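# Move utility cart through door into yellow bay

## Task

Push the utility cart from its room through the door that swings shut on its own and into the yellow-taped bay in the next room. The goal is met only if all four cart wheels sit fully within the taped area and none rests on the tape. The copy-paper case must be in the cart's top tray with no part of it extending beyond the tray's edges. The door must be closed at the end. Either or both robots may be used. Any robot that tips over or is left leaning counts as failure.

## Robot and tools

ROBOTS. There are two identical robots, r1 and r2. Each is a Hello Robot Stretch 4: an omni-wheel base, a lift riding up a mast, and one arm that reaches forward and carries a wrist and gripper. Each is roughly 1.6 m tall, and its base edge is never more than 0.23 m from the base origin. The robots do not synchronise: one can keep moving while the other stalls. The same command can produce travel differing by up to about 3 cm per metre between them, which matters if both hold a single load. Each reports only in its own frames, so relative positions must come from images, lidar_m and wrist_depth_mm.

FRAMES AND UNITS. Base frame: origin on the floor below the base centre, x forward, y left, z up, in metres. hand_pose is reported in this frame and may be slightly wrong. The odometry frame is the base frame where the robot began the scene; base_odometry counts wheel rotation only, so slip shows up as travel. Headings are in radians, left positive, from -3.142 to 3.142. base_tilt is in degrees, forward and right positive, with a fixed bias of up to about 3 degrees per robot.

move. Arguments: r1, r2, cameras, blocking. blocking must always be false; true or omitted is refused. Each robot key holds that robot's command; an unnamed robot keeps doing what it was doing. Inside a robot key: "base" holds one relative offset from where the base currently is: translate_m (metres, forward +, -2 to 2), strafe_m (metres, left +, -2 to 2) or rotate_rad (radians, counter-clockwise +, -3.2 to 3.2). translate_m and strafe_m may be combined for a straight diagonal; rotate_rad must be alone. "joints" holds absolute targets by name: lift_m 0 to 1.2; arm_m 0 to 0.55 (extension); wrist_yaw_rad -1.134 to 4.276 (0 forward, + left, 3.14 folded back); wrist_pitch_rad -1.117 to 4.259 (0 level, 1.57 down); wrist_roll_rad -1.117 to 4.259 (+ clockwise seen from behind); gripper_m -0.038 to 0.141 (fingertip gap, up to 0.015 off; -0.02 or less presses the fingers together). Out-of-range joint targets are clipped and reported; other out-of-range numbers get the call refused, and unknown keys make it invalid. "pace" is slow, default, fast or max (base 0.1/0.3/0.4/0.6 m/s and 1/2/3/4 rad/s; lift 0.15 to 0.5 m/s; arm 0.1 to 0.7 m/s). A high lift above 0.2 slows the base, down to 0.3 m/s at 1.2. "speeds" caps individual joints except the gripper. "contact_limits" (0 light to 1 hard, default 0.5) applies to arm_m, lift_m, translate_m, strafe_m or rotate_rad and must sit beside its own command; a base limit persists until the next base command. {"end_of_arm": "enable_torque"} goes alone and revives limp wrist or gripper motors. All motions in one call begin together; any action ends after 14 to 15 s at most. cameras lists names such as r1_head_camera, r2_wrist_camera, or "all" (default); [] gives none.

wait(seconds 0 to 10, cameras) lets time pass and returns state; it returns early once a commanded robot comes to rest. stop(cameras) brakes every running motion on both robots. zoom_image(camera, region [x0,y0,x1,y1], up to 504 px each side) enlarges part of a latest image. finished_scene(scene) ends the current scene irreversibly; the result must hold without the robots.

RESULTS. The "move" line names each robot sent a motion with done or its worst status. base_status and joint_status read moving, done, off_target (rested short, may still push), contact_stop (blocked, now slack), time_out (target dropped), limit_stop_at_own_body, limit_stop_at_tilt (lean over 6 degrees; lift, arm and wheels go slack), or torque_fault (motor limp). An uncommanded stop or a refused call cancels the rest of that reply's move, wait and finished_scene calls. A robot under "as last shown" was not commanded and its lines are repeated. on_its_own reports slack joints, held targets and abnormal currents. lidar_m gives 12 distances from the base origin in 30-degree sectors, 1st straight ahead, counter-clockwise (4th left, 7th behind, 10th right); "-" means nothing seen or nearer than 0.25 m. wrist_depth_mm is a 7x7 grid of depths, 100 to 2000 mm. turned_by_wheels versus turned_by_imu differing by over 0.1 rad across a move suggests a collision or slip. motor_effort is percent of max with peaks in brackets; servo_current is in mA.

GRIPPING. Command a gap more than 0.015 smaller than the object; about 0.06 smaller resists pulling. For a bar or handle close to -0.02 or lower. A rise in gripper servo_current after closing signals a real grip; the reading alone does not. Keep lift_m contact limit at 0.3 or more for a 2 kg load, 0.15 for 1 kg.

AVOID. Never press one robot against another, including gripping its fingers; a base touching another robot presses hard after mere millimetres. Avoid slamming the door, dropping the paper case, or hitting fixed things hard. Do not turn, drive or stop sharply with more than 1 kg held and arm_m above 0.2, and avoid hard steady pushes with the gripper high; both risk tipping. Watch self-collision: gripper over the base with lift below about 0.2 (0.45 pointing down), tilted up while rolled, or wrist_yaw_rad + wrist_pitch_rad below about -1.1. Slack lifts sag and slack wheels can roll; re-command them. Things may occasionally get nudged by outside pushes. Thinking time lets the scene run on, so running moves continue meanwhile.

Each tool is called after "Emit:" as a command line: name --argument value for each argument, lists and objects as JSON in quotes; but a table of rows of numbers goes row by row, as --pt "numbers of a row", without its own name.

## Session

Emit:
wait --seconds 0 --cameras '["r1_head_camera","r1_head_left_camera","r1_head_right_camera","r2_head_camera","r2_head_left_camera","r2_head_right_camera"]'

Scene clock: 0.00 s.
r1.base_odometry: x=+0.000 y=+0.000 heading=+0.000
r1.turned_by_wheels: +0.000
r1.turned_by_imu: +0.000
r1.base_tilt: forward=-1.6 right=+1.3
r1.lidar_m: 0.96 1.73 2.02 2.40 3.92 1.60 0.85 0.77 0.78 0.89 0.77 0.78
r1.base_status: not commanded
r1.joint_positions: lift_m=+0.124 arm_m=+0.000 wrist_yaw_rad=+3.194 wrist_pitch_rad=+0.002 wrist_roll_rad=+0.000 gripper_m=+0.056
r1.joint_status: not commanded
r1.measured_speeds: all 0
r1.motor_effort: lift_m=+19 arm_m=-4 wheel_0=-2 wheel_1=+1 wheel_2=+0
r1.servo_current: wrist_yaw_rad=59 wrist_pitch_rad=46 wrist_roll_rad=46 gripper_m=39
r1.hand_pose: x=-0.1216 y=+0.0722 z=+0.3019 quat_wxyz=(-0.026, -0.001, +0.000, +1.000) (m; r1's base frame)
r1.wrist_depth_mm: - 135 - - - - - / - 123 135 - - - - / - 121 191 - - - - / 110 136 194 - - - - / 137 - - - 1618 - - / 226 - 190 1098 188 1160 1118 / 224 163 750 798 768 768 759
r2.base_odometry: x=+0.000 y=+0.000 heading=+0.000
r2.turned_by_wheels: +0.000
r2.turned_by_imu: +0.000
r2.base_tilt: forward=-0.6 right=+0.1
r2.lidar_m: 1.29 1.32 1.58 2.33 2.36 2.78 1.41 1.41 2.77 2.39 2.42 1.48
r2.base_status: not commanded
r2.joint_positions: lift_m=+0.200 arm_m=+0.000 wrist_yaw_rad=+3.211 wrist_pitch_rad=+0.001 wrist_roll_rad=+0.000 gripper_m=+0.056
r2.joint_status: not commanded
r2.measured_speeds: all 0
r2.motor_effort: lift_m=+18 arm_m=-4 wheel_0=-1 wheel_1=+1 wheel_2=+1
r2.servo_current: wrist_yaw_rad=46 wrist_pitch_rad=39 wrist_roll_rad=52 gripper_m=52
r2.hand_pose: x=-0.1229 y=+0.0671 z=+0.3779 quat_wxyz=(-0.035, -0.001, +0.000, +0.999) (m; r2's base frame)
r2.wrist_depth_mm: - - 137 - - - - / - - 137 - - - - / - 109 138 - - - - / - 140 175 - - - - / 214 - - - - - - / 213 1281 196 1255 190 1336 1182 / 208 243 866 - - 854 878
pictures: r1_head_camera, r1_head_left_camera, r1_head_right_camera, r2_head_camera, r2_head_left_camera, r2_head_right_camera
Images, in order (width x height): r1_head_camera 420x560, r1_head_left_camera 420x672, r1_head_right_camera 420x672, r2_head_camera 420x560, r2_head_left_camera 420x672, r2_head_right_camera 420x672.

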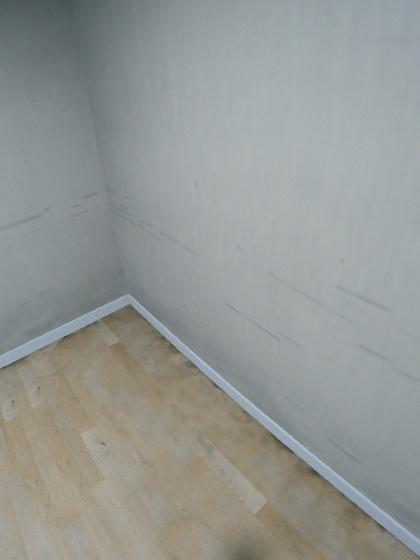

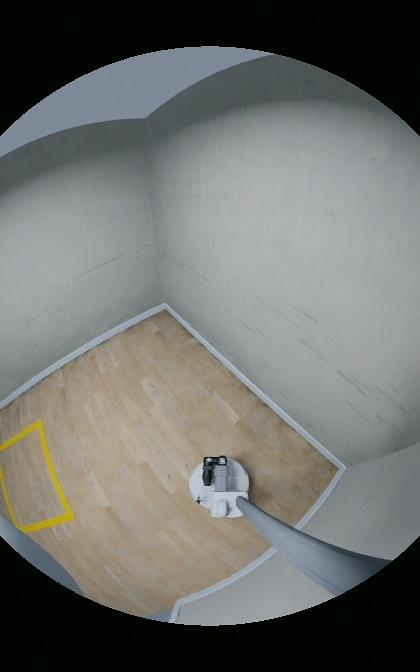

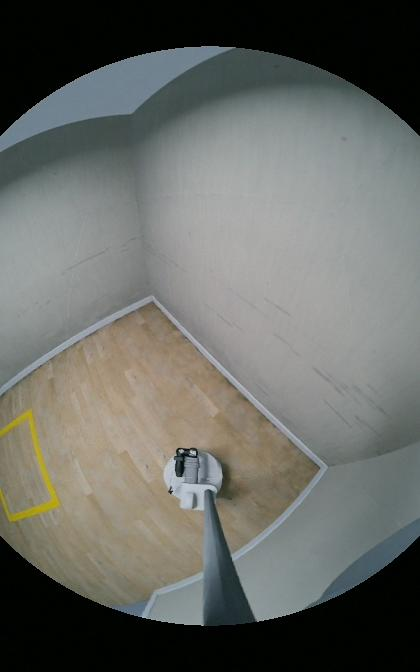

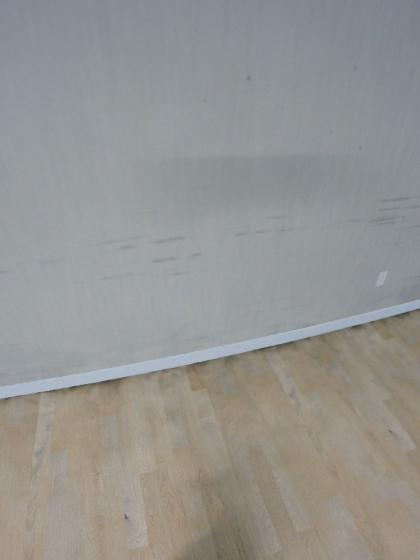

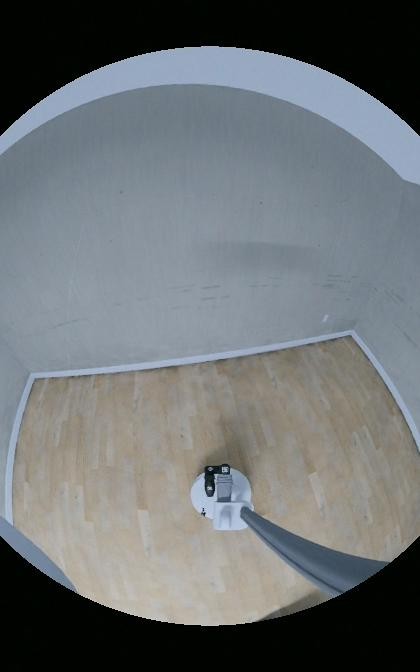

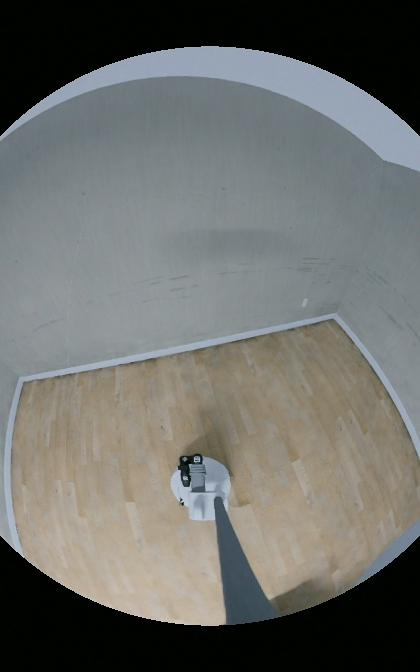

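Emit:
move --r1 '{"base":{"rotate_rad":2.0}}' --r2 '{"base":{"rotate_rad":-2.9},"joints":{"wrist_yaw_rad":0.0,"lift_m":0.67}}' --blocking false --cameras '[]'

Emit:
wait --seconds 5 --cameras '[]'

Emit:
wait --seconds 2 --cameras '["r1_head_camera","r1_head_left_camera","r2_head_camera","r2_head_left_camera"]'

Scene clock: 5.13 s.
move: r1 moving; r2 moving
r1.base_odometry: x=+0.000 y=+0.000 heading=+0.253
r1.turned_by_wheels: +0.253
r1.turned_by_imu: +0.253
r1.base_tilt: forward=-1.6 right=+1.2
r1.lidar_m: 1.17 2.01 2.13 2.99 2.65 1.07 0.76 0.75 0.80 0.83 0.77 0.81
r1.base_status: rotate_rad moving
r1.joint_positions: lift_m=+0.124 arm_m=+0.000 wrist_yaw_rad=+3.194 wrist_pitch_rad=+0.002 wrist_roll_rad=+0.000 gripper_m=+0.056
r1.joint_status: not commanded
r1.measured_speeds: translate_m=+0.000 strafe_m=+0.000 rotate_rad=+0.974 lift_m=+0.000 arm_m=+0.000 wrist_yaw_rad=+0.000 wrist_pitch_rad=+0.000 wrist_roll_rad=+0.000
r1.motor_effort: lift_m=+20(20) arm_m=-3(4) wheel_0=-8(10) wheel_1=-7(10) wheel_2=-7(7)
r1.servo_current: wrist_yaw_rad=65(65) wrist_pitch_rad=46(46) wrist_roll_rad=39(59) gripper_m=39(46)
r1.hand_pose: x=-0.1216 y=+0.0722 z=+0.3019 quat_wxyz=(-0.026, -0.001, +0.000, +1.000) (m; r1's base frame)
r1.wrist_depth_mm: - 135 - - - - - / - 123 135 - - - 1756 / - 121 192 - - - 1808 / 110 136 195 - - - 1808 / 137 - - - - - 1708 / 226 - 190 976 187 1118 1118 / 224 151 750 788 788 759 759
r2.base_odometry: x=+0.000 y=+0.000 heading=-0.252
r2.turned_by_wheels: -0.252
r2.turned_by_imu: -0.244
r2.base_tilt: forward=-0.7 right=+0.1
r2.lidar_m: 1.36 1.30 1.40 1.96 2.31 2.47 3.56 1.42 3.27 2.46 2.39 1.81
r2.base_status: rotate_rad moving
r2.joint_positions: lift_m=+0.238 arm_m=+0.000 wrist_yaw_rad=+2.650 wrist_pitch_rad=+0.001 wrist_roll_rad=+0.000 gripper_m=+0.056
r2.joint_status: lift_m moving; wrist_yaw_rad moving
r2.measured_speeds: translate_m=+0.001 strafe_m=+0.000 rotate_rad=-0.977 lift_m=+0.146 arm_m=+0.000 wrist_yaw_rad=-1.734 wrist_pitch_rad=+0.000 wrist_roll_rad=+0.000
r2.motor_effort: lift_m=+21(24) arm_m=-4(4) wheel_0=+12(12) wheel_1=+8(10) wheel_2=+11(11)
r2.servo_current: wrist_yaw_rad=104(104) wrist_pitch_rad=39(46) wrist_roll_rad=39(59) gripper_m=46(52)
r2.hand_pose: x=-0.0420 y=+0.2132 z=+0.4157 quat_wxyz=(+0.243, -0.001, +0.000, +0.970) (m; r2's base frame)
r2.wrist_depth_mm: - - - - - - - / - - - - - - - / 232 - - - - - - / - - - - - - - / - - - - - - - / 1397 1397 196 1397 190 1430 1281 / 991 946 991 - - 960 946
pictures: none
No camera images: "cameras" was empty.

Scene clock: 6.93 s.
earlier move: r1 done; r2 moving
r1.base_odometry: x=+0.000 y=+0.000 heading=+2.000
r1.turned_by_wheels: +1.747
r1.turned_by_imu: +1.756
r1.base_tilt: forward=-1.6 right=+1.3
r1.lidar_m: 3.70 1.89 0.92 0.75 0.75 0.88 0.78 0.77 0.87 1.47 2.01 2.28
r1.base_status: done
r1.joint_positions: lift_m=+0.124 arm_m=+0.000 wrist_yaw_rad=+3.194 wrist_pitch_rad=+0.002 wrist_roll_rad=+0.000 gripper_m=+0.056
r1.joint_status: not commanded
r1.measured_speeds: all 0
r1.motor_effort: lift_m=+20(20) arm_m=-4(4) wheel_0=-1(10) wheel_1=-1(10) wheel_2=-1(8)
r1.servo_current: wrist_yaw_rad=39(65) wrist_pitch_rad=39(46) wrist_roll_rad=46(65) gripper_m=39(52)
r1.hand_pose: x=-0.1216 y=+0.0722 z=+0.3019 quat_wxyz=(-0.026, -0.001, +0.000, +1.000) (m; r1's base frame)
r1.wrist_depth_mm: - 135 - - - - - / - 123 135 - - - - / - 121 191 - - - - / 110 135 194 - - - - / 137 - - - - - - / 215 - 190 - 187 - - / 224 163 750 788 778 759 715
r2.base_odometry: x=+0.000 y=+0.000 heading=-2.878
r2.turned_by_wheels: -2.626
r2.turned_by_imu: -2.555
r2.base_tilt: forward=-0.6 right=+0.1
r2.lidar_m: 1.38 3.23 2.45 2.38 1.80 1.35 1.30 1.40 2.02 2.32 2.50 1.62
r2.base_status: rotate_rad moving
r2.joint_positions: lift_m=+0.659 arm_m=+0.000 wrist_yaw_rad=+0.003 wrist_pitch_rad=+0.001 wrist_roll_rad=+0.000 gripper_m=+0.056
r2.joint_status: lift_m moving; wrist_yaw_rad moving
r2.measured_speeds: translate_m=-0.001 strafe_m=-0.001 rotate_rad=-0.332 lift_m=+0.084 arm_m=+0.000 wrist_yaw_rad=-0.001 wrist_pitch_rad=+0.000 wrist_roll_rad=+0.000
r2.motor_effort: lift_m=+23(25) arm_m=-4(4) wheel_0=+0(13) wheel_1=+4(12) wheel_2=+4(11)
r2.servo_current: wrist_yaw_rad=39(124) wrist_pitch_rad=46(46) wrist_roll_rad=46(59) gripper_m=46(59)
r2.hand_pose: x=+0.4596 y=-0.0866 z=+0.8373 quat_wxyz=(+1.000, +0.000, +0.001, +0.001) (m; r2's base frame)
r2.wrist_depth_mm: - - - - - - - / - - - - - - - / - - - 1499 - - - / - - - 1464 - - - / - - - - - - - / - - 195 170 190 - - / 1808 1756 1756 - - 1756 1756
wait: 1.80 of 5 s (r1 has come to rest)
pictures: none
No camera images: "cameras" was empty.

Scene clock: 7.47 s.
earlier move: r2 done
r1.base_odometry: x=+0.000 y=+0.000 heading=+2.000
r1.turned_by_wheels: +0.000
r1.turned_by_imu: +0.000
r1.base_tilt: forward=-1.6 right=+1.2
r1.lidar_m: 3.71 1.92 0.94 0.76 0.75 0.85 0.78 0.76 0.90 1.47 2.00 2.27
r1.base_status: done
r1.joint_positions: lift_m=+0.124 arm_m=+0.000 wrist_yaw_rad=+3.194 wrist_pitch_rad=+0.002 wrist_roll_rad=+0.000 gripper_m=+0.056
r1.joint_status: not commanded
r1.measured_speeds: all 0
r1.motor_effort: lift_m=+20(20) arm_m=-4(4) wheel_0=-1(10) wheel_1=-1(10) wheel_2=-1(8)
r1.servo_current: wrist_yaw_rad=59(65) wrist_pitch_rad=46(46) wrist_roll_rad=39(65) gripper_m=46(52)
r1.hand_pose: x=-0.1216 y=+0.0722 z=+0.3019 quat_wxyz=(-0.026, -0.001, +0.000, +1.000) (m; r1's base frame)
r1.wrist_depth_mm: - 135 - - - - - / - 124 135 - - - - / - 121 191 - - - - / 110 136 194 - - - - / 137 - - - - - - / 216 - 190 - 187 - - / 224 163 741 798 778 768 715
r2.base_odometry: x=+0.000 y=+0.000 heading=-2.899
r2.turned_by_wheels: -0.021
r2.turned_by_imu: -0.020
r2.base_tilt: forward=-0.7 right=+0.1
r2.lidar_m: 1.38 3.29 2.46 2.38 1.81 1.35 1.30 1.39 1.97 2.33 2.46 3.48
r2.base_status: done
r2.joint_positions: lift_m=+0.670 arm_m=+0.000 wrist_yaw_rad=+0.003 wrist_pitch_rad=+0.001 wrist_roll_rad=+0.000 gripper_m=+0.056
r2.joint_status: all done
r2.measured_speeds: all 0
r2.motor_effort: lift_m=+21(25) arm_m=-4(4) wheel_0=+4(13) wheel_1=+3(12) wheel_2=+4(11)
r2.servo_current: wrist_yaw_rad=33(124) wrist_pitch_rad=39(46) wrist_roll_rad=39(59) gripper_m=52(59)
r2.hand_pose: x=+0.4596 y=-0.0866 z=+0.8476 quat_wxyz=(+1.000, +0.000, +0.001, +0.001) (m; r2's base frame)
r2.wrist_depth_mm: - - - - - - - / - - - - - - - / - - - 1464 - - - / - - - 1464 - - - / - - - - - - - / - - 196 171 190 - - / 1921 1808 1983 - - 1863 1808
wait: 0.53 of 2 s (r2 has come to rest)
pictures: r1_head_camera, r1_head_left_camera, r2_head_camera, r2_head_left_camera
Images, in order (width x height): r1_head_camera 420x560, r1_head_left_camera 420x672, r2_head_camera 420x560, r2_head_left_camera 420x672.

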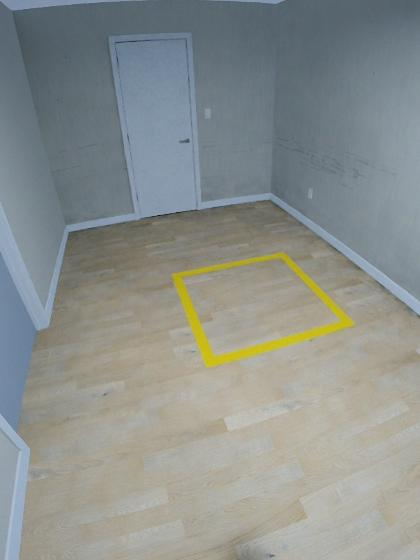

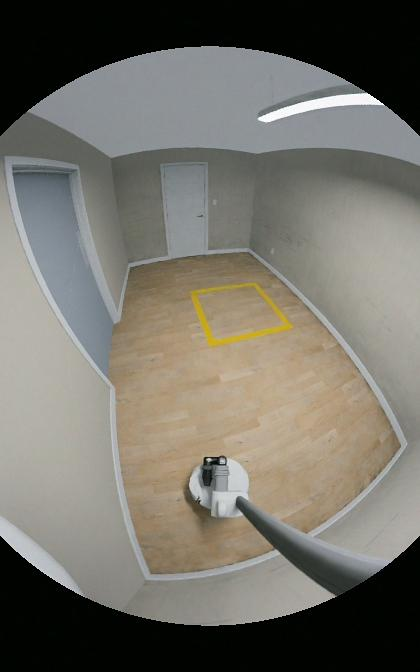

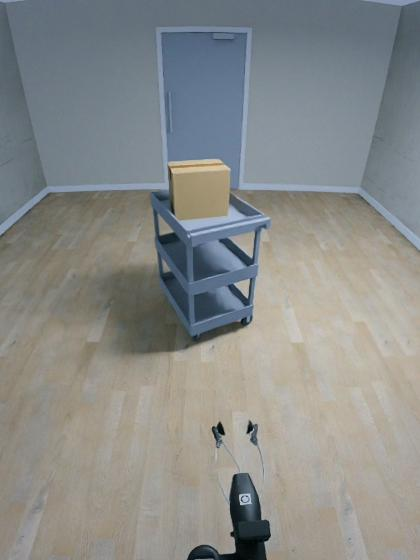

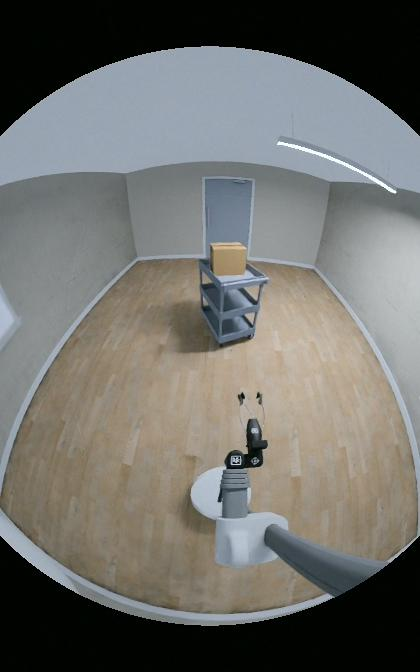

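Emit:
move --r1 '{"base":{"rotate_rad":1.833},"joints":{"wrist_yaw_rad":0,"lift_m":0.6,"gripper_m":-0.03}}' --r2 '{"base":{"strafe_m":-0.9},"joints":{"lift_m":0.45,"gripper_m":-0.03}}' --blocking false --cameras '[]'

Emit:
wait --seconds 4 --cameras '[]'

Emit:
wait --seconds 2.5 --cameras '["r1_head_camera","r1_head_right_camera","r2_head_camera","r2_head_left_camera"]'

Scene clock: 69.83 s.
move: r1 moving; r2 moving
r1.base_odometry: x=+0.000 y=+0.000 heading=+2.253
r1.turned_by_wheels: +0.253
r1.turned_by_imu: +0.253
r1.base_tilt: forward=-1.6 right=+1.3
r1.lidar_m: 3.91 1.19 0.83 0.75 0.78 0.84 0.77 0.80 1.08 2.00 2.07 2.70
r1.base_status: rotate_rad moving
r1.joint_positions: lift_m=+0.162 arm_m=+0.000 wrist_yaw_rad=+2.607 wrist_pitch_rad=+0.002 wrist_roll_rad=+0.000 gripper_m=+0.037
r1.joint_status: lift_m moving; wrist_yaw_rad moving; gripper_m moving
r1.measured_speeds: translate_m=+0.000 strafe_m=+0.000 rotate_rad=+0.974 lift_m=+0.146 arm_m=+0.000 wrist_yaw_rad=-1.820 wrist_pitch_rad=+0.000 wrist_roll_rad=+0.000
r1.motor_effort: lift_m=+25(27) arm_m=-3(4) wheel_0=-7(10) wheel_1=-7(9) wheel_2=-7(8)
r1.servo_current: wrist_yaw_rad=91(98) wrist_pitch_rad=46(52) wrist_roll_rad=39(65) gripper_m=111(111)
r1.hand_pose: x=-0.0327 y=+0.2221 z=+0.3395 quat_wxyz=(+0.264, -0.001, +0.000, +0.965) (m; r1's base frame)
r1.wrist_depth_mm: - - - - - - - / - - - - - - - / - - - - - - - / - - - - - - - / - - - - - - - / - - 190 - 186 - - / - 145 809 157 759 - -
r2.base_odometry: x=-0.009 y=+0.035 heading=-2.899
r2.turned_by_wheels: +0.000
r2.turned_by_imu: +0.000
r2.base_tilt: forward=-0.7 right=+0.1
r2.lidar_m: 1.37 3.35 2.49 2.41 1.81 1.36 1.31 1.37 1.95 2.31 2.41 3.42
r2.base_status: strafe_m moving
r2.joint_positions: lift_m=+0.632 arm_m=+0.000 wrist_yaw_rad=+0.003 wrist_pitch_rad=+0.001 wrist_roll_rad=+0.000 gripper_m=+0.036
r2.joint_status: lift_m moving; gripper_m moving
r2.measured_speeds: translate_m=+0.001 strafe_m=-0.141 rotate_rad=-0.005 lift_m=-0.146 arm_m=+0.000 wrist_yaw_rad=+0.000 wrist_pitch_rad=+0.000 wrist_roll_rad=+0.000
r2.motor_effort: lift_m=+14(20) arm_m=-4(4) wheel_0=+8(11) wheel_1=-11(11) wheel_2=+1(3)
r2.servo_current: wrist_yaw_rad=46(52) wrist_pitch_rad=39(46) wrist_roll_rad=39(59) gripper_m=117(117)
r2.hand_pose: x=+0.4596 y=-0.0866 z=+0.8102 quat_wxyz=(+1.000, +0.000, +0.001, +0.001) (m; r2's base frame)
r2.wrist_depth_mm: - - - - - - - / - - - - - - - / - - - 1499 - - - / - - - 1464 - - - / - - - - - - - / - - 197 213 187 - - / 1808 1756 1756 - - 1661 1661
pictures: none
No camera images: "cameras" was empty.

Scene clock: 72.20 s.
earlier move: r1 done; r2 moving
r1.base_odometry: x=+0.000 y=+0.000 heading=-2.451
r1.turned_by_wheels: +1.580
r1.turned_by_imu: +1.588
r1.base_tilt: forward=-1.6 right=+1.3
r1.lidar_m: 0.75 0.76 0.83 0.77 0.79 1.06 2.00 2.08 2.75 3.94 1.16 0.80
r1.base_status: done
r1.joint_positions: lift_m=+0.600 arm_m=+0.000 wrist_yaw_rad=+0.003 wrist_pitch_rad=+0.002 wrist_roll_rad=+0.000 gripper_m=-0.029
r1.joint_status: all done
r1.measured_speeds: all 0
r1.motor_effort: lift_m=+24(28) arm_m=-2(4) wheel_0=-3(10) wheel_1=-2(9) wheel_2=-2(8)
r1.servo_current: wrist_yaw_rad=52(137) wrist_pitch_rad=52(52) wrist_roll_rad=39(65) gripper_m=59(150)
r1.hand_pose: x=+0.4595 y=-0.0867 z=+0.7772 quat_wxyz=(+1.000, +0.000, +0.001, +0.001) (m; r1's base frame)
r1.wrist_depth_mm: - - - - - - - / - - - - - - - / - - - - - - - / - - - - - - - / - - - - - - - / - - 181 198 172 - - / - 136 160 - 149 - -
r2.base_odometry: x=-0.169 y=+0.684 heading=-2.899
r2.turned_by_wheels: +0.000
r2.turned_by_imu: +0.001
r2.base_tilt: forward=-0.6 right=+0.1
r2.lidar_m: 1.58 1.55 3.20 3.07 1.85 1.39 1.34 1.43 1.68 1.64 1.74 2.42
r2.base_status: strafe_m moving
r2.joint_positions: lift_m=+0.450 arm_m=+0.000 wrist_yaw_rad=+0.003 wrist_pitch_rad=+0.001 wrist_roll_rad=+0.000 gripper_m=-0.029
r2.joint_status: all done
r2.measured_speeds: translate_m=+0.001 strafe_m=-0.300 rotate_rad=-0.003 lift_m=+0.000 arm_m=+0.000 wrist_yaw_rad=+0.000 wrist_pitch_rad=+0.000 wrist_roll_rad=+0.000
r2.motor_effort: lift_m=+14(20) arm_m=-4(4) wheel_0=+7(14) wheel_1=-6(12) wheel_2=+2(3)
r2.servo_current: wrist_yaw_rad=39(59) wrist_pitch_rad=39(46) wrist_roll_rad=33(59) gripper_m=111(195)
r2.hand_pose: x=+0.4596 y=-0.0866 z=+0.6282 quat_wxyz=(+1.000, +0.000, +0.001, +0.001) (m; r2's base frame)
r2.wrist_depth_mm: - - - - - - - / - - - - - - - / - 1464 - - - - - / - - - - - - - / - - - - - - - / - 1255 184 200 179 - 1921 / 1430 1308 1336 - - - 1366
wait: 2.37 of 4 s (r1 has come to rest)
pictures: none
No camera images: "cameras" was empty.

Scene clock: 73.67 s.
earlier move: r2 done
r1.base_odometry: x=+0.000 y=+0.000 heading=-2.451
r1.turned_by_wheels: +0.000
r1.turned_by_imu: +0.000
r1.base_tilt: forward=-1.6 right=+1.3
r1.lidar_m: 0.73 0.79 0.84 0.76 0.81 1.04 2.02 2.09 2.72 3.92 1.17 0.79
r1.base_status: done
r1.joint_positions: lift_m=+0.600 arm_m=+0.000 wrist_yaw_rad=+0.003 wrist_pitch_rad=+0.002 wrist_roll_rad=+0.000 gripper_m=-0.029
r1.joint_status: all done
r1.measured_speeds: all 0
r1.motor_effort: lift_m=+24(28) arm_m=+0(4) wheel_0=-4(10) wheel_1=-2(9) wheel_2=-2(8)
r1.servo_current: wrist_yaw_rad=59(137) wrist_pitch_rad=46(52) wrist_roll_rad=46(65) gripper_m=65(150)
r1.hand_pose: x=+0.4595 y=-0.0867 z=+0.7772 quat_wxyz=(+1.000, +0.000, +0.001, +0.001) (m; r1's base frame)
r1.wrist_depth_mm: - - - - - - - / - - - - - - - / - - - - - - - / - - - - - - - / - - - - - - - / - - 180 198 172 - - / - 136 159 - 149 - -
r2.base_odometry: x=-0.216 y=+0.874 heading=-2.899
r2.turned_by_wheels: +0.000
r2.turned_by_imu: +0.001
r2.base_tilt: forward=-0.7 right=+0.1
r2.lidar_m: 4.46 1.62 3.38 3.28 1.85 1.38 1.34 1.40 1.47 1.44 1.53 2.14
r2.base_status: done
r2.joint_positions: lift_m=+0.450 arm_m=+0.000 wrist_yaw_rad=+0.003 wrist_pitch_rad=+0.001 wrist_roll_rad=+0.000 gripper_m=-0.029
r2.joint_status: all done
r2.measured_speeds: all 0
r2.motor_effort: lift_m=+14(20) arm_m=-4(4) wheel_0=+2(14) wheel_1=+0(12) wheel_2=+0(3)
r2.servo_current: wrist_yaw_rad=46(59) wrist_pitch_rad=33(46) wrist_roll_rad=52(59) gripper_m=117(195)
r2.hand_pose: x=+0.4596 y=-0.0866 z=+0.6282 quat_wxyz=(+1.000, +0.000, +0.001, +0.001) (m; r2's base frame)
r2.wrist_depth_mm: - - - - - - - / - - - - - - - / 1499 1537 - - - - - / - - - - - - - / - - - - - - - / 1863 1708 186 200 179 - 1808 / 1366 1366 1366 - - - 1366
wait: 1.47 of 2.5 s (r2 has come to rest)
pictures: r1_head_camera, r1_head_right_camera, r2_head_camera, r2_head_left_camera
Images, in order (width x height): r1_head_camera 420x560, r1_head_right_camera 420x672, r2_head_camera 420x560, r2_head_left_camera 420x672.

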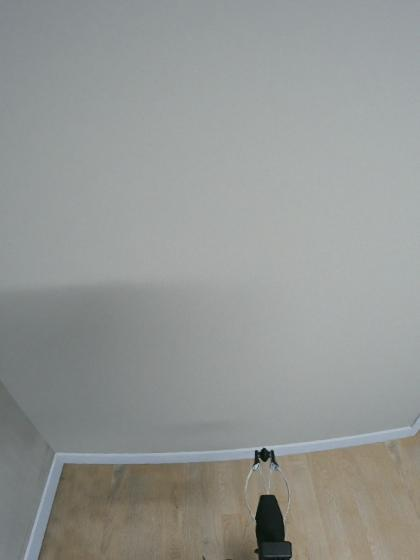

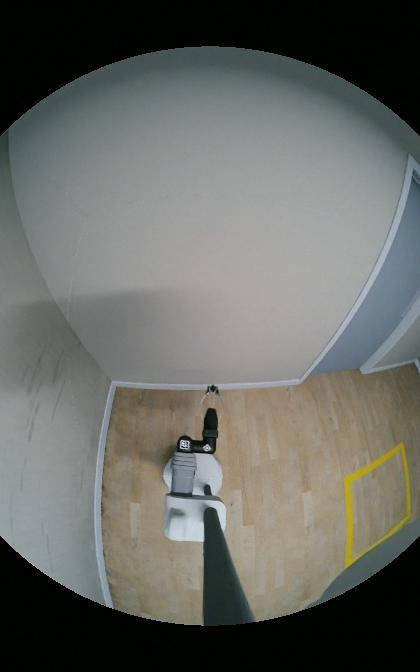

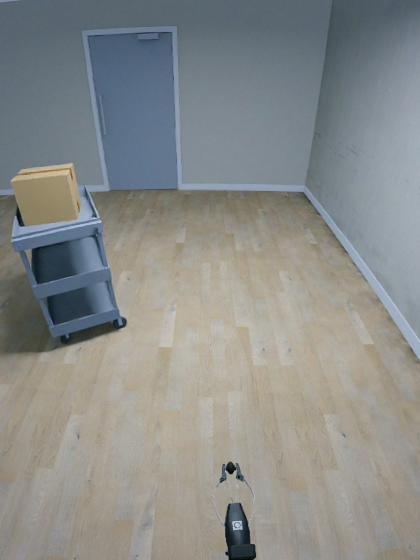

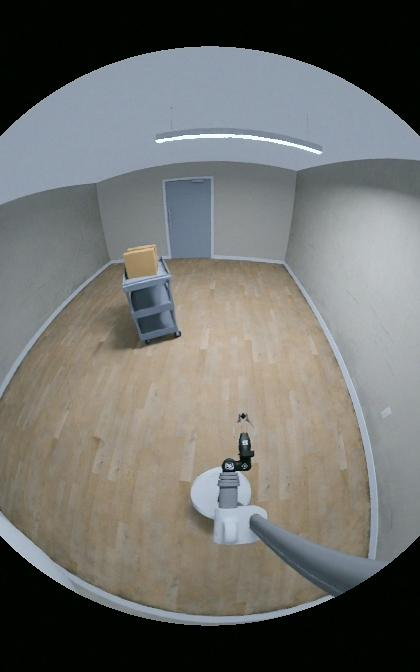

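Emit:
move --blocking false --r1 '{"base":{"strafe_m":-1.38},"pace":"fast"}' --cameras '[]'

Emit:
wait --seconds 6 --cameras '["r1_head_camera","r1_head_left_camera","r1_head_right_camera","r2_head_camera"]'

Scene clock: 93.93 s.
move: r1 moving
r1.base_odometry: x=-0.037 y=+0.045 heading=-2.451
r1.turned_by_wheels: +0.000
r1.turned_by_imu: +0.000
r1.base_tilt: forward=-1.6 right=+1.2
r1.lidar_m: 0.75 0.78 0.89 0.80 0.85 1.14 2.02 2.10 2.71 3.89 1.18 0.80
r1.base_status: strafe_m moving
r1.joint_positions: lift_m=+0.600 arm_m=+0.000 wrist_yaw_rad=+0.003 wrist_pitch_rad=+0.002 wrist_roll_rad=+0.000 gripper_m=-0.029
r1.joint_status: not commanded
r1.measured_speeds: translate_m=-0.001 strafe_m=-0.225 rotate_rad=+0.006 lift_m=+0.000 arm_m=+0.000 wrist_yaw_rad=+0.000 wrist_pitch_rad=+0.000 wrist_roll_rad=+0.000
r1.motor_effort: lift_m=+24(24) arm_m=+4(4) wheel_0=+13(13) wheel_1=-9(13) wheel_2=+0(2)
r1.servo_current: wrist_yaw_rad=39(65) wrist_pitch_rad=33(46) wrist_roll_rad=39(72) gripper_m=59(65)
r1.hand_pose: x=+0.4595 y=-0.0867 z=+0.7772 quat_wxyz=(+1.000, +0.000, +0.001, +0.001) (m; r1's base frame)
r1.wrist_depth_mm: - - - - - - - / - - - - - - - / - - - - - - - / - - - - - - - / - - - - - - - / - - 180 198 173 - - / - 136 159 - 149 - -
r2: as last shown
r2.base_tilt: forward=-0.7 right=+0.0
r2.lidar_m: 4.43 1.60 3.38 3.28 1.85 1.39 1.34 1.41 1.49 1.43 1.51 2.16
r2.motor_effort: lift_m=+14(14) arm_m=-4(4) wheel_0=+2(2) wheel_1=+0(1) wheel_2=+0(0)
r2.servo_current: wrist_yaw_rad=46(52) wrist_pitch_rad=39(46) wrist_roll_rad=39(59) gripper_m=104(117)
r2.wrist_depth_mm: - - - - - - - / - - - - - - - / 1464 1537 - - - - - / - - - - - - - / - - - - - - - / 1808 1661 186 199 178 - 1808 / 1336 1366 1336 - - - 1308
pictures: none
No camera images: "cameras" was empty.

Scene clock: 98.03 s.
earlier move: r1 done
r1.base_odometry: x=-0.879 y=+1.064 heading=-2.451
r1.turned_by_wheels: +0.000
r1.turned_by_imu: -0.007
r1.base_tilt: forward=-1.5 right=+1.3
r1.lidar_m: 0.93 0.91 1.15 2.14 2.20 2.03 1.92 1.99 2.55 2.57 1.35 0.98
r1.base_status: done
r1.joint_positions: lift_m=+0.600 arm_m=+0.000 wrist_yaw_rad=+0.002 wrist_pitch_rad=+0.002 wrist_roll_rad=+0.000 gripper_m=-0.029
r1.joint_status: not commanded
r1.measured_speeds: all 0
r1.motor_effort: lift_m=+24(24) arm_m=+4(4) wheel_0=+0(14) wheel_1=+3(13) wheel_2=+0(2)
r1.servo_current: wrist_yaw_rad=39(72) wrist_pitch_rad=39(52) wrist_roll_rad=39(72) gripper_m=59(72)
r1.hand_pose: x=+0.4595 y=-0.0867 z=+0.7772 quat_wxyz=(+1.000, +0.000, +0.001, +0.001) (m; r1's base frame)
r1.wrist_depth_mm: 676 - - - - 778 768 / 668 - - - - 768 788 / 654 - - - - - 768 / 668 - - - - - 778 / 668 - - - - - 788 / 647 - 181 198 172 - 788 / 661 136 159 - 149 - 798
r2.base_odometry: x=-0.216 y=+0.874 heading=-2.899
r2.turned_by_wheels: +0.000
r2.turned_by_imu: +0.001
r2.base_tilt: forward=-0.6 right=+0.0
r2.lidar_m: 4.46 1.64 3.39 3.27 1.87 1.41 1.35 1.43 1.49 1.44 1.53 2.17
r2.base_status: not commanded
r2.joint_positions: lift_m=+0.450 arm_m=+0.000 wrist_yaw_rad=+0.003 wrist_pitch_rad=+0.001 wrist_roll_rad=+0.000 gripper_m=-0.029
r2.joint_status: not commanded
r2.measured_speeds: all 0
r2.motor_effort: lift_m=+14(14) arm_m=-4(4) wheel_0=+1(2) wheel_1=+0(1) wheel_2=+0(1)
r2.servo_current: wrist_yaw_rad=39(59) wrist_pitch_rad=33(46) wrist_roll_rad=46(59) gripper_m=111(117)
r2.hand_pose: x=+0.4596 y=-0.0866 z=+0.6282 quat_wxyz=(+1.000, +0.000, +0.001, +0.001) (m; r2's base frame)
r2.wrist_depth_mm: - - - - - - - / - - - - - - - / 1499 1537 - - - - - / - - - - - - - / - - - - - - - / 1808 1756 186 199 179 - 1863 / 1336 1336 1366 - - - 1336
wait: 4.10 of 6 s (r1 has come to rest)
pictures: r1_head_camera, r1_head_left_camera, r1_head_right_camera, r2_head_camera
Images, in order (width x height): r1_head_camera 420x560, r1_head_left_camera 420x672, r1_head_right_camera 420x672, r2_head_camera 420x560.

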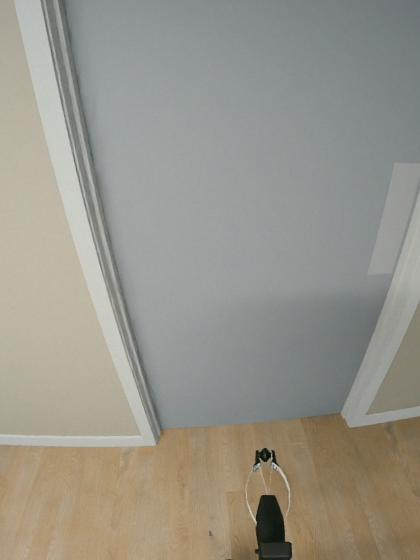

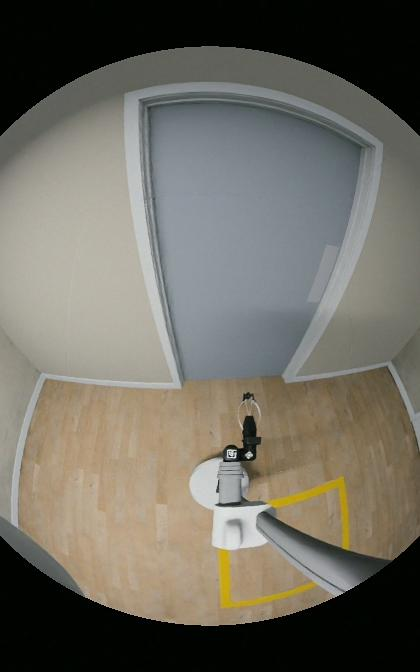

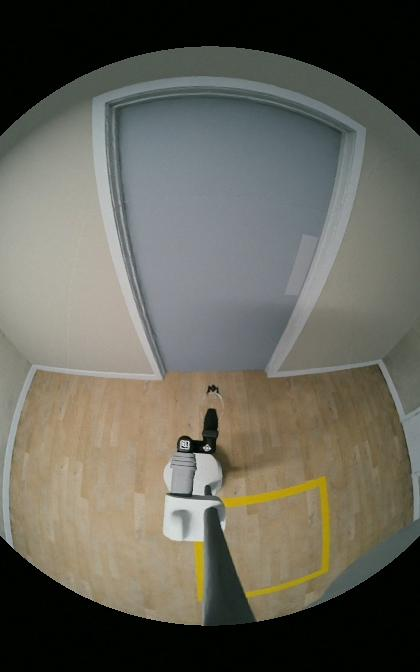

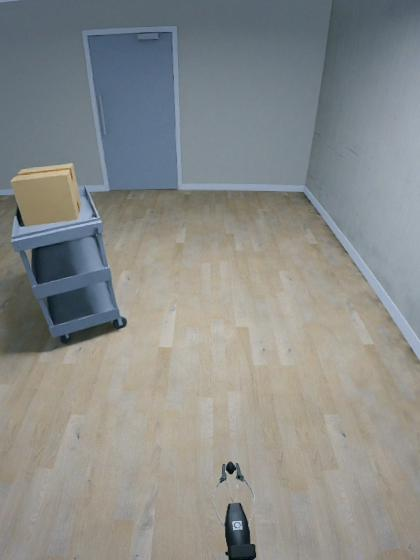

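Emit:
move --blocking false --r1 '{"base":{"rotate_rad":0.06}}' --r2 '{"base":{"translate_m":2.0},"pace":"fast"}' --cameras '[]'

Emit:
wait --seconds 1.5 --cameras '[]'

Emit:
move --blocking false --r1 '{"base":{"strafe_m":-0.17}}' --cameras '[]'

Emit:
wait --seconds 5 --cameras '[]'

Emit:
wait --seconds 5 --cameras '["r2_head_camera","r1_head_camera"]'

Scene clock: 125.50 s.
move: r1 moving; r2 moving
r1.base_odometry: x=-0.879 y=+1.064 heading=-2.391
r1.turned_by_wheels: +0.060
r1.turned_by_imu: +0.060
r1.base_tilt: forward=-1.6 right=+1.3
r1.lidar_m: 0.93 0.86 1.23 2.13 2.23 2.02 1.91 2.01 2.65 2.56 1.25 0.98
r1.base_status: rotate_rad moving
r1.joint_positions: lift_m=+0.600 arm_m=+0.000 wrist_yaw_rad=+0.002 wrist_pitch_rad=+0.002 wrist_roll_rad=+0.000 gripper_m=-0.029
r1.joint_status: not commanded
r1.measured_speeds: all 0
r1.motor_effort: lift_m=+24(24) arm_m=+3(4) wheel_0=-1(6) wheel_1=-3(6) wheel_2=-2(5)
r1.servo_current: wrist_yaw_rad=52(52) wrist_pitch_rad=33(46) wrist_roll_rad=52(65) gripper_m=65(65)
r1.hand_pose: x=+0.4595 y=-0.0868 z=+0.7772 quat_wxyz=(+1.000, +0.000, +0.001, +0.001) (m; r1's base frame)
r1.wrist_depth_mm: 647 - - - - - 732 / 640 715 - - - - 732 / 647 715 - - - - - / 647 715 - - - - - / 647 715 - - - - - / 634 715 181 199 172 - - / 634 144 159 - 149 - -
r2.base_odometry: x=-0.265 y=+0.861 heading=-2.899
r2.turned_by_wheels: +0.000
r2.turned_by_imu: +0.001
r2.base_tilt: forward=-0.7 right=+0.1
r2.lidar_m: 4.39 1.57 3.37 3.26 1.93 1.47 1.37 1.48 1.50 1.43 1.52 2.12
r2.base_status: translate_m moving
r2.joint_positions: lift_m=+0.450 arm_m=+0.000 wrist_yaw_rad=+0.003 wrist_pitch_rad=+0.001 wrist_roll_rad=+0.000 gripper_m=-0.029
r2.joint_status: not commanded
r2.measured_speeds: translate_m=+0.195 strafe_m=+0.000 rotate_rad=+0.003 lift_m=+0.000 arm_m=+0.000 wrist_yaw_rad=+0.000 wrist_pitch_rad=+0.000 wrist_roll_rad=+0.000
r2.motor_effort: lift_m=+14(14) arm_m=-4(4) wheel_0=+8(11) wheel_1=+8(10) wheel_2=-14(16)
r2.servo_current: wrist_yaw_rad=52(59) wrist_pitch_rad=46(46) wrist_roll_rad=39(59) gripper_m=111(117)
r2.hand_pose: x=+0.4596 y=-0.0866 z=+0.6282 quat_wxyz=(+1.000, +0.000, +0.001, +0.001) (m; r2's base frame)
r2.wrist_depth_mm: - - - - - - - / - - - - - - - / 1430 1708 - - - - - / - - - - - - - / - - - - - - - / 1808 - 186 199 179 - 1808 / 1336 1336 1366 - - - 1366
pictures: none
No camera images: "cameras" was empty.

Scene clock: 125.63 s.
earlier move: r1 done; r2 moving
r1.base_odometry: x=-0.879 y=+1.064 heading=-2.391
r1.turned_by_wheels: +0.000
r1.turned_by_imu: +0.000
r1.base_tilt: forward=-1.6 right=+1.2
r1.lidar_m: 0.92 0.90 1.20 2.13 2.20 2.02 1.92 2.00 2.66 2.57 1.27 0.96
r1.base_status: done
r1.joint_positions: lift_m=+0.600 arm_m=+0.000 wrist_yaw_rad=+0.002 wrist_pitch_rad=+0.002 wrist_roll_rad=+0.000 gripper_m=-0.029
r1.joint_status: not commanded
r1.measured_speeds: all 0
r1.motor_effort: lift_m=+24(24) arm_m=+4(4) wheel_0=-1(6) wheel_1=-2(6) wheel_2=-1(5)
r1.servo_current: wrist_yaw_rad=46(59) wrist_pitch_rad=39(46) wrist_roll_rad=39(65) gripper_m=59(65)
r1.hand_pose: x=+0.4595 y=-0.0868 z=+0.7772 quat_wxyz=(+1.000, +0.000, +0.001, +0.001) (m; r1's base frame)
r1.wrist_depth_mm: 647 - - - - - 723 / 654 - - - - - 723 / 654 723 - - - - - / 647 723 - - - - - / 647 715 - - - - - / 634 723 180 198 172 - - / 640 144 159 - 149 - -
r2.base_odometry: x=-0.294 y=+0.854 heading=-2.899
r2.turned_by_wheels: +0.000
r2.turned_by_imu: +0.000
r2.base_tilt: forward=-0.7 right=+0.1
r2.lidar_m: 4.37 1.56 3.37 3.27 2.02 1.49 1.43 1.50 1.50 1.43 1.52 2.16
r2.base_status: translate_m moving
r2.joint_positions: lift_m=+0.450 arm_m=+0.000 wrist_yaw_rad=+0.003 wrist_pitch_rad=+0.001 wrist_roll_rad=+0.000 gripper_m=-0.029
r2.joint_status: not commanded
r2.measured_speeds: translate_m=+0.251 strafe_m=+0.001 rotate_rad=+0.002 lift_m=+0.000 arm_m=+0.000 wrist_yaw_rad=+0.000 wrist_pitch_rad=+0.000 wrist_roll_rad=+0.000
r2.motor_effort: lift_m=+14(14) arm_m=-4(4) wheel_0=+11(11) wheel_1=+7(11) wheel_2=-15(16)
r2.servo_current: wrist_yaw_rad=33(59) wrist_pitch_rad=39(46) wrist_roll_rad=39(59) gripper_m=104(117)
r2.hand_pose: x=+0.4596 y=-0.0866 z=+0.6282 quat_wxyz=(+1.000, +0.000, +0.001, +0.001) (m; r2's base frame)
r2.wrist_depth_mm: - - - - - - - / - - - - - - - / 1430 - - - - - - / - - - - - - - / - - - - - - - / 1808 - 186 199 179 - 1863 / 1281 1366 1366 - - - 1366
wait: 0.13 of 1.5 s (r1 has come to rest)
pictures: none
No camera images: "cameras" was empty.

Scene clock: 126.13 s.
earlier move: r2 moving
move: r1 moving
r1.base_odometry: x=-0.904 y=+1.090 heading=-2.391
r1.turned_by_wheels: +0.000
r1.turned_by_imu: +0.000
r1.base_tilt: forward=-1.6 right=+1.3
r1.lidar_m: 0.92 0.91 1.24 2.17 2.26 2.02 1.91 2.00 2.65 2.51 1.26 0.96
r1.base_status: strafe_m moving
r1.joint_positions: lift_m=+0.600 arm_m=+0.000 wrist_yaw_rad=+0.002 wrist_pitch_rad=+0.002 wrist_roll_rad=+0.000 gripper_m=-0.029
r1.joint_status: not commanded
r1.measured_speeds: translate_m=-0.001 strafe_m=-0.140 rotate_rad=+0.004 lift_m=+0.000 arm_m=+0.000 wrist_yaw_rad=+0.000 wrist_pitch_rad=+0.000 wrist_roll_rad=+0.000
r1.motor_effort: lift_m=+24(24) arm_m=+4(4) wheel_0=+9(12) wheel_1=-8(10) wheel_2=+0(2)
r1.servo_current: wrist_yaw_rad=52(59) wrist_pitch_rad=46(46) wrist_roll_rad=46(65) gripper_m=65(65)
r1.hand_pose: x=+0.4595 y=-0.0868 z=+0.7772 quat_wxyz=(+1.000, +0.000, +0.001, +0.001) (m; r1's base frame)
r1.wrist_depth_mm: 683 - - - - - 715 / 676 - - - - - 732 / 683 - - - - - - / 691 - - - - - - / 683 - - - - - - / 647 - 180 198 172 - - / 661 143 159 - 149 - -
r2.base_odometry: x=-0.463 y=+0.812 heading=-2.899
r2.turned_by_wheels: +0.000
r2.turned_by_imu: +0.000
r2.base_tilt: forward=-0.7 right=+0.1
r2.lidar_m: 4.19 1.39 3.39 3.27 2.19 1.65 1.60 1.71 1.51 1.44 1.54 2.15
r2.base_status: translate_m moving
r2.joint_positions: lift_m=+0.450 arm_m=+0.000 wrist_yaw_rad=+0.003 wrist_pitch_rad=+0.001 wrist_roll_rad=+0.000 gripper_m=-0.029
r2.joint_status: not commanded
r2.measured_speeds: translate_m=+0.398 strafe_m=+0.000 rotate_rad=-0.004 lift_m=+0.000 arm_m=+0.000 wrist_yaw_rad=+0.000 wrist_pitch_rad=+0.000 wrist_roll_rad=+0.000
r2.motor_effort: lift_m=+14(14) arm_m=-4(4) wheel_0=+6(13) wheel_1=+8(10) wheel_2=-10(17)
r2.servo_current: wrist_yaw_rad=59(59) wrist_pitch_rad=46(46) wrist_roll_rad=52(52) gripper_m=111(111)
r2.hand_pose: x=+0.4595 y=-0.0867 z=+0.6282 quat_wxyz=(+1.000, +0.000, +0.001, +0.001) (m; r2's base frame)
r2.wrist_depth_mm: - - - - - - - / 1308 - - - - - - / - - - - - - - / - - - - - - - / - - - - - - - / - 1708 186 200 179 - 1863 / - 1308 1366 - - - 1366
pictures: none
No camera images: "cameras" was empty.

Scene clock: 127.47 s.
earlier move: r1 done; r2 moving
r1.base_odometry: x=-0.995 y=+1.188 heading=-2.391
r1.turned_by_wheels: +0.000
r1.turned_by_imu: -0.001
r1.base_tilt: forward=-1.6 right=+1.3
r1.lidar_m: 0.94 0.96 1.22 2.31 2.39 2.01 1.91 2.00 2.50 2.41 1.25 0.98
r1.base_status: done
r1.joint_positions: lift_m=+0.600 arm_m=+0.000 wrist_yaw_rad=+0.002 wrist_pitch_rad=+0.002 wrist_roll_rad=+0.000 gripper_m=-0.029
r1.joint_status: not commanded
r1.measured_speeds: all 0
r1.motor_effort: lift_m=+24(24) arm_m=+3(4) wheel_0=+1(12) wheel_1=+2(10) wheel_2=-1(2)
r1.servo_current: wrist_yaw_rad=39(65) wrist_pitch_rad=39(52) wrist_roll_rad=46(78) gripper_m=59(65)
r1.hand_pose: x=+0.4595 y=-0.0868 z=+0.7772 quat_wxyz=(+1.000, +0.000, +0.001, +0.001) (m; r1's base frame)
r1.wrist_depth_mm: - - - - - 732 676 / - - - - - 723 691 / - - - - - 732 683 / - - - - - - 699 / - - - - - - 699 / - - 181 198 173 - 707 / - 136 159 - 149 - 699
r2.base_odometry: x=-0.981 y=+0.684 heading=-2.899
r2.turned_by_wheels: +0.000
r2.turned_by_imu: +0.001
r2.base_tilt: forward=-0.7 right=+0.0
r2.lidar_m: 3.67 0.91 0.99 3.23 2.94 2.21 2.13 2.04 1.51 1.44 1.52 2.19
r2.base_status: translate_m moving
r2.joint_positions: lift_m=+0.450 arm_m=+0.000 wrist_yaw_rad=+0.003 wrist_pitch_rad=+0.001 wrist_roll_rad=+0.000 gripper_m=-0.029
r2.joint_status: not commanded
r2.measured_speeds: translate_m=+0.400 strafe_m=+0.001 rotate_rad=+0.005 lift_m=+0.000 arm_m=+0.000 wrist_yaw_rad=+0.000 wrist_pitch_rad=+0.000 wrist_roll_rad=+0.000
r2.motor_effort: lift_m=+14(14) arm_m=-4(4) wheel_0=+5(13) wheel_1=+6(10) wheel_2=-10(17)
r2.servo_current: wrist_yaw_rad=39(65) wrist_pitch_rad=39(46) wrist_roll_rad=46(59) gripper_m=111(117)
r2.hand_pose: x=+0.4595 y=-0.0867 z=+0.6282 quat_wxyz=(+1.000, +0.000, +0.001, +0.001) (m; r2's base frame)
r2.wrist_depth_mm: - - - - - - - / - - - - - - - / - - - - - - - / - - - - - - - / 1205 - - - - - - / - - 186 199 179 - 1808 / 1138 1336 1336 - - - 1336
wait: 1.33 of 5 s (r1 has come to rest)
pictures: none
No camera images: "cameras" was empty.

Scene clock: 131.30 s.
earlier move: r2 done
r1.base_odometry: x=-0.995 y=+1.188 heading=-2.391
r1.turned_by_wheels: +0.000
r1.turned_by_imu: +0.000
r1.base_tilt: forward=-1.6 right=+1.3
r1.lidar_m: 0.93 0.97 1.22 2.32 2.38 2.01 1.91 2.03 2.53 2.41 1.27 0.97
r1.base_status: done
r1.joint_positions: lift_m=+0.600 arm_m=+0.000 wrist_yaw_rad=+0.002 wrist_pitch_rad=+0.002 wrist_roll_rad=+0.000 gripper_m=-0.029
r1.joint_status: not commanded
r1.measured_speeds: all 0
r1.motor_effort: lift_m=+24(24) arm_m=+4(4) wheel_0=+1(12) wheel_1=+2(10) wheel_2=-1(2)
r1.servo_current: wrist_yaw_rad=39(65) wrist_pitch_rad=46(52) wrist_roll_rad=52(78) gripper_m=59(72)
r1.hand_pose: x=+0.4595 y=-0.0868 z=+0.7772 quat_wxyz=(+1.000, +0.000, +0.001, +0.001) (m; r1's base frame)
r1.wrist_depth_mm: - - - - - 723 683 / - - - - - 723 683 / - - - - - 732 699 / - - - - - - 707 / - - - - - - 699 / - - 180 198 173 - 707 / - 136 159 - 149 - 699
r2.base_odometry: x=-2.157 y=+0.393 heading=-2.899
r2.turned_by_wheels: +0.000
r2.turned_by_imu: +0.002
r2.base_tilt: forward=-0.7 right=+0.0
r2.lidar_m: 2.46 2.60 3.34 0.60 0.59 3.44 3.39 2.10 1.56 1.52 1.62 2.24
r2.base_status: done
r2.joint_positions: lift_m=+0.450 arm_m=+0.000 wrist_yaw_rad=+0.003 wrist_pitch_rad=+0.001 wrist_roll_rad=+0.000 gripper_m=-0.029
r2.joint_status: not commanded
r2.measured_speeds: all 0
r2.motor_effort: lift_m=+14(14) arm_m=-4(4) wheel_0=+2(13) wheel_1=+1(10) wheel_2=+0(17)
r2.servo_current: wrist_yaw_rad=46(65) wrist_pitch_rad=39(52) wrist_roll_rad=46(65) gripper_m=111(124)
r2.hand_pose: x=+0.4595 y=-0.0867 z=+0.6282 quat_wxyz=(+1.000, +0.000, +0.001, +0.001) (m; r2's base frame)
r2.wrist_depth_mm: - - - - - - - / - - - - - - - / - - - - - - - / - - - - - - - / - - - - - - - / - - 186 200 179 - 1863 / 1464 1397 1366 - - - 1366
wait: 3.83 of 5 s (r2 has come to rest)
pictures: r1_head_camera, r2_head_camera
Images, in order (width x height): r1_head_camera 420x560, r2_head_camera 420x560.

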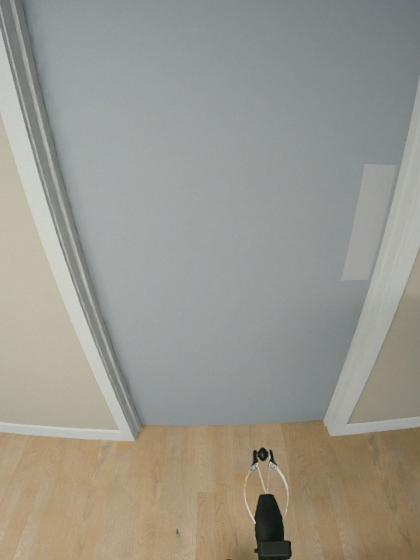

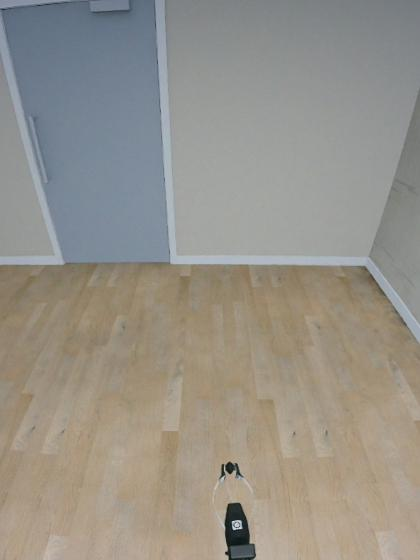

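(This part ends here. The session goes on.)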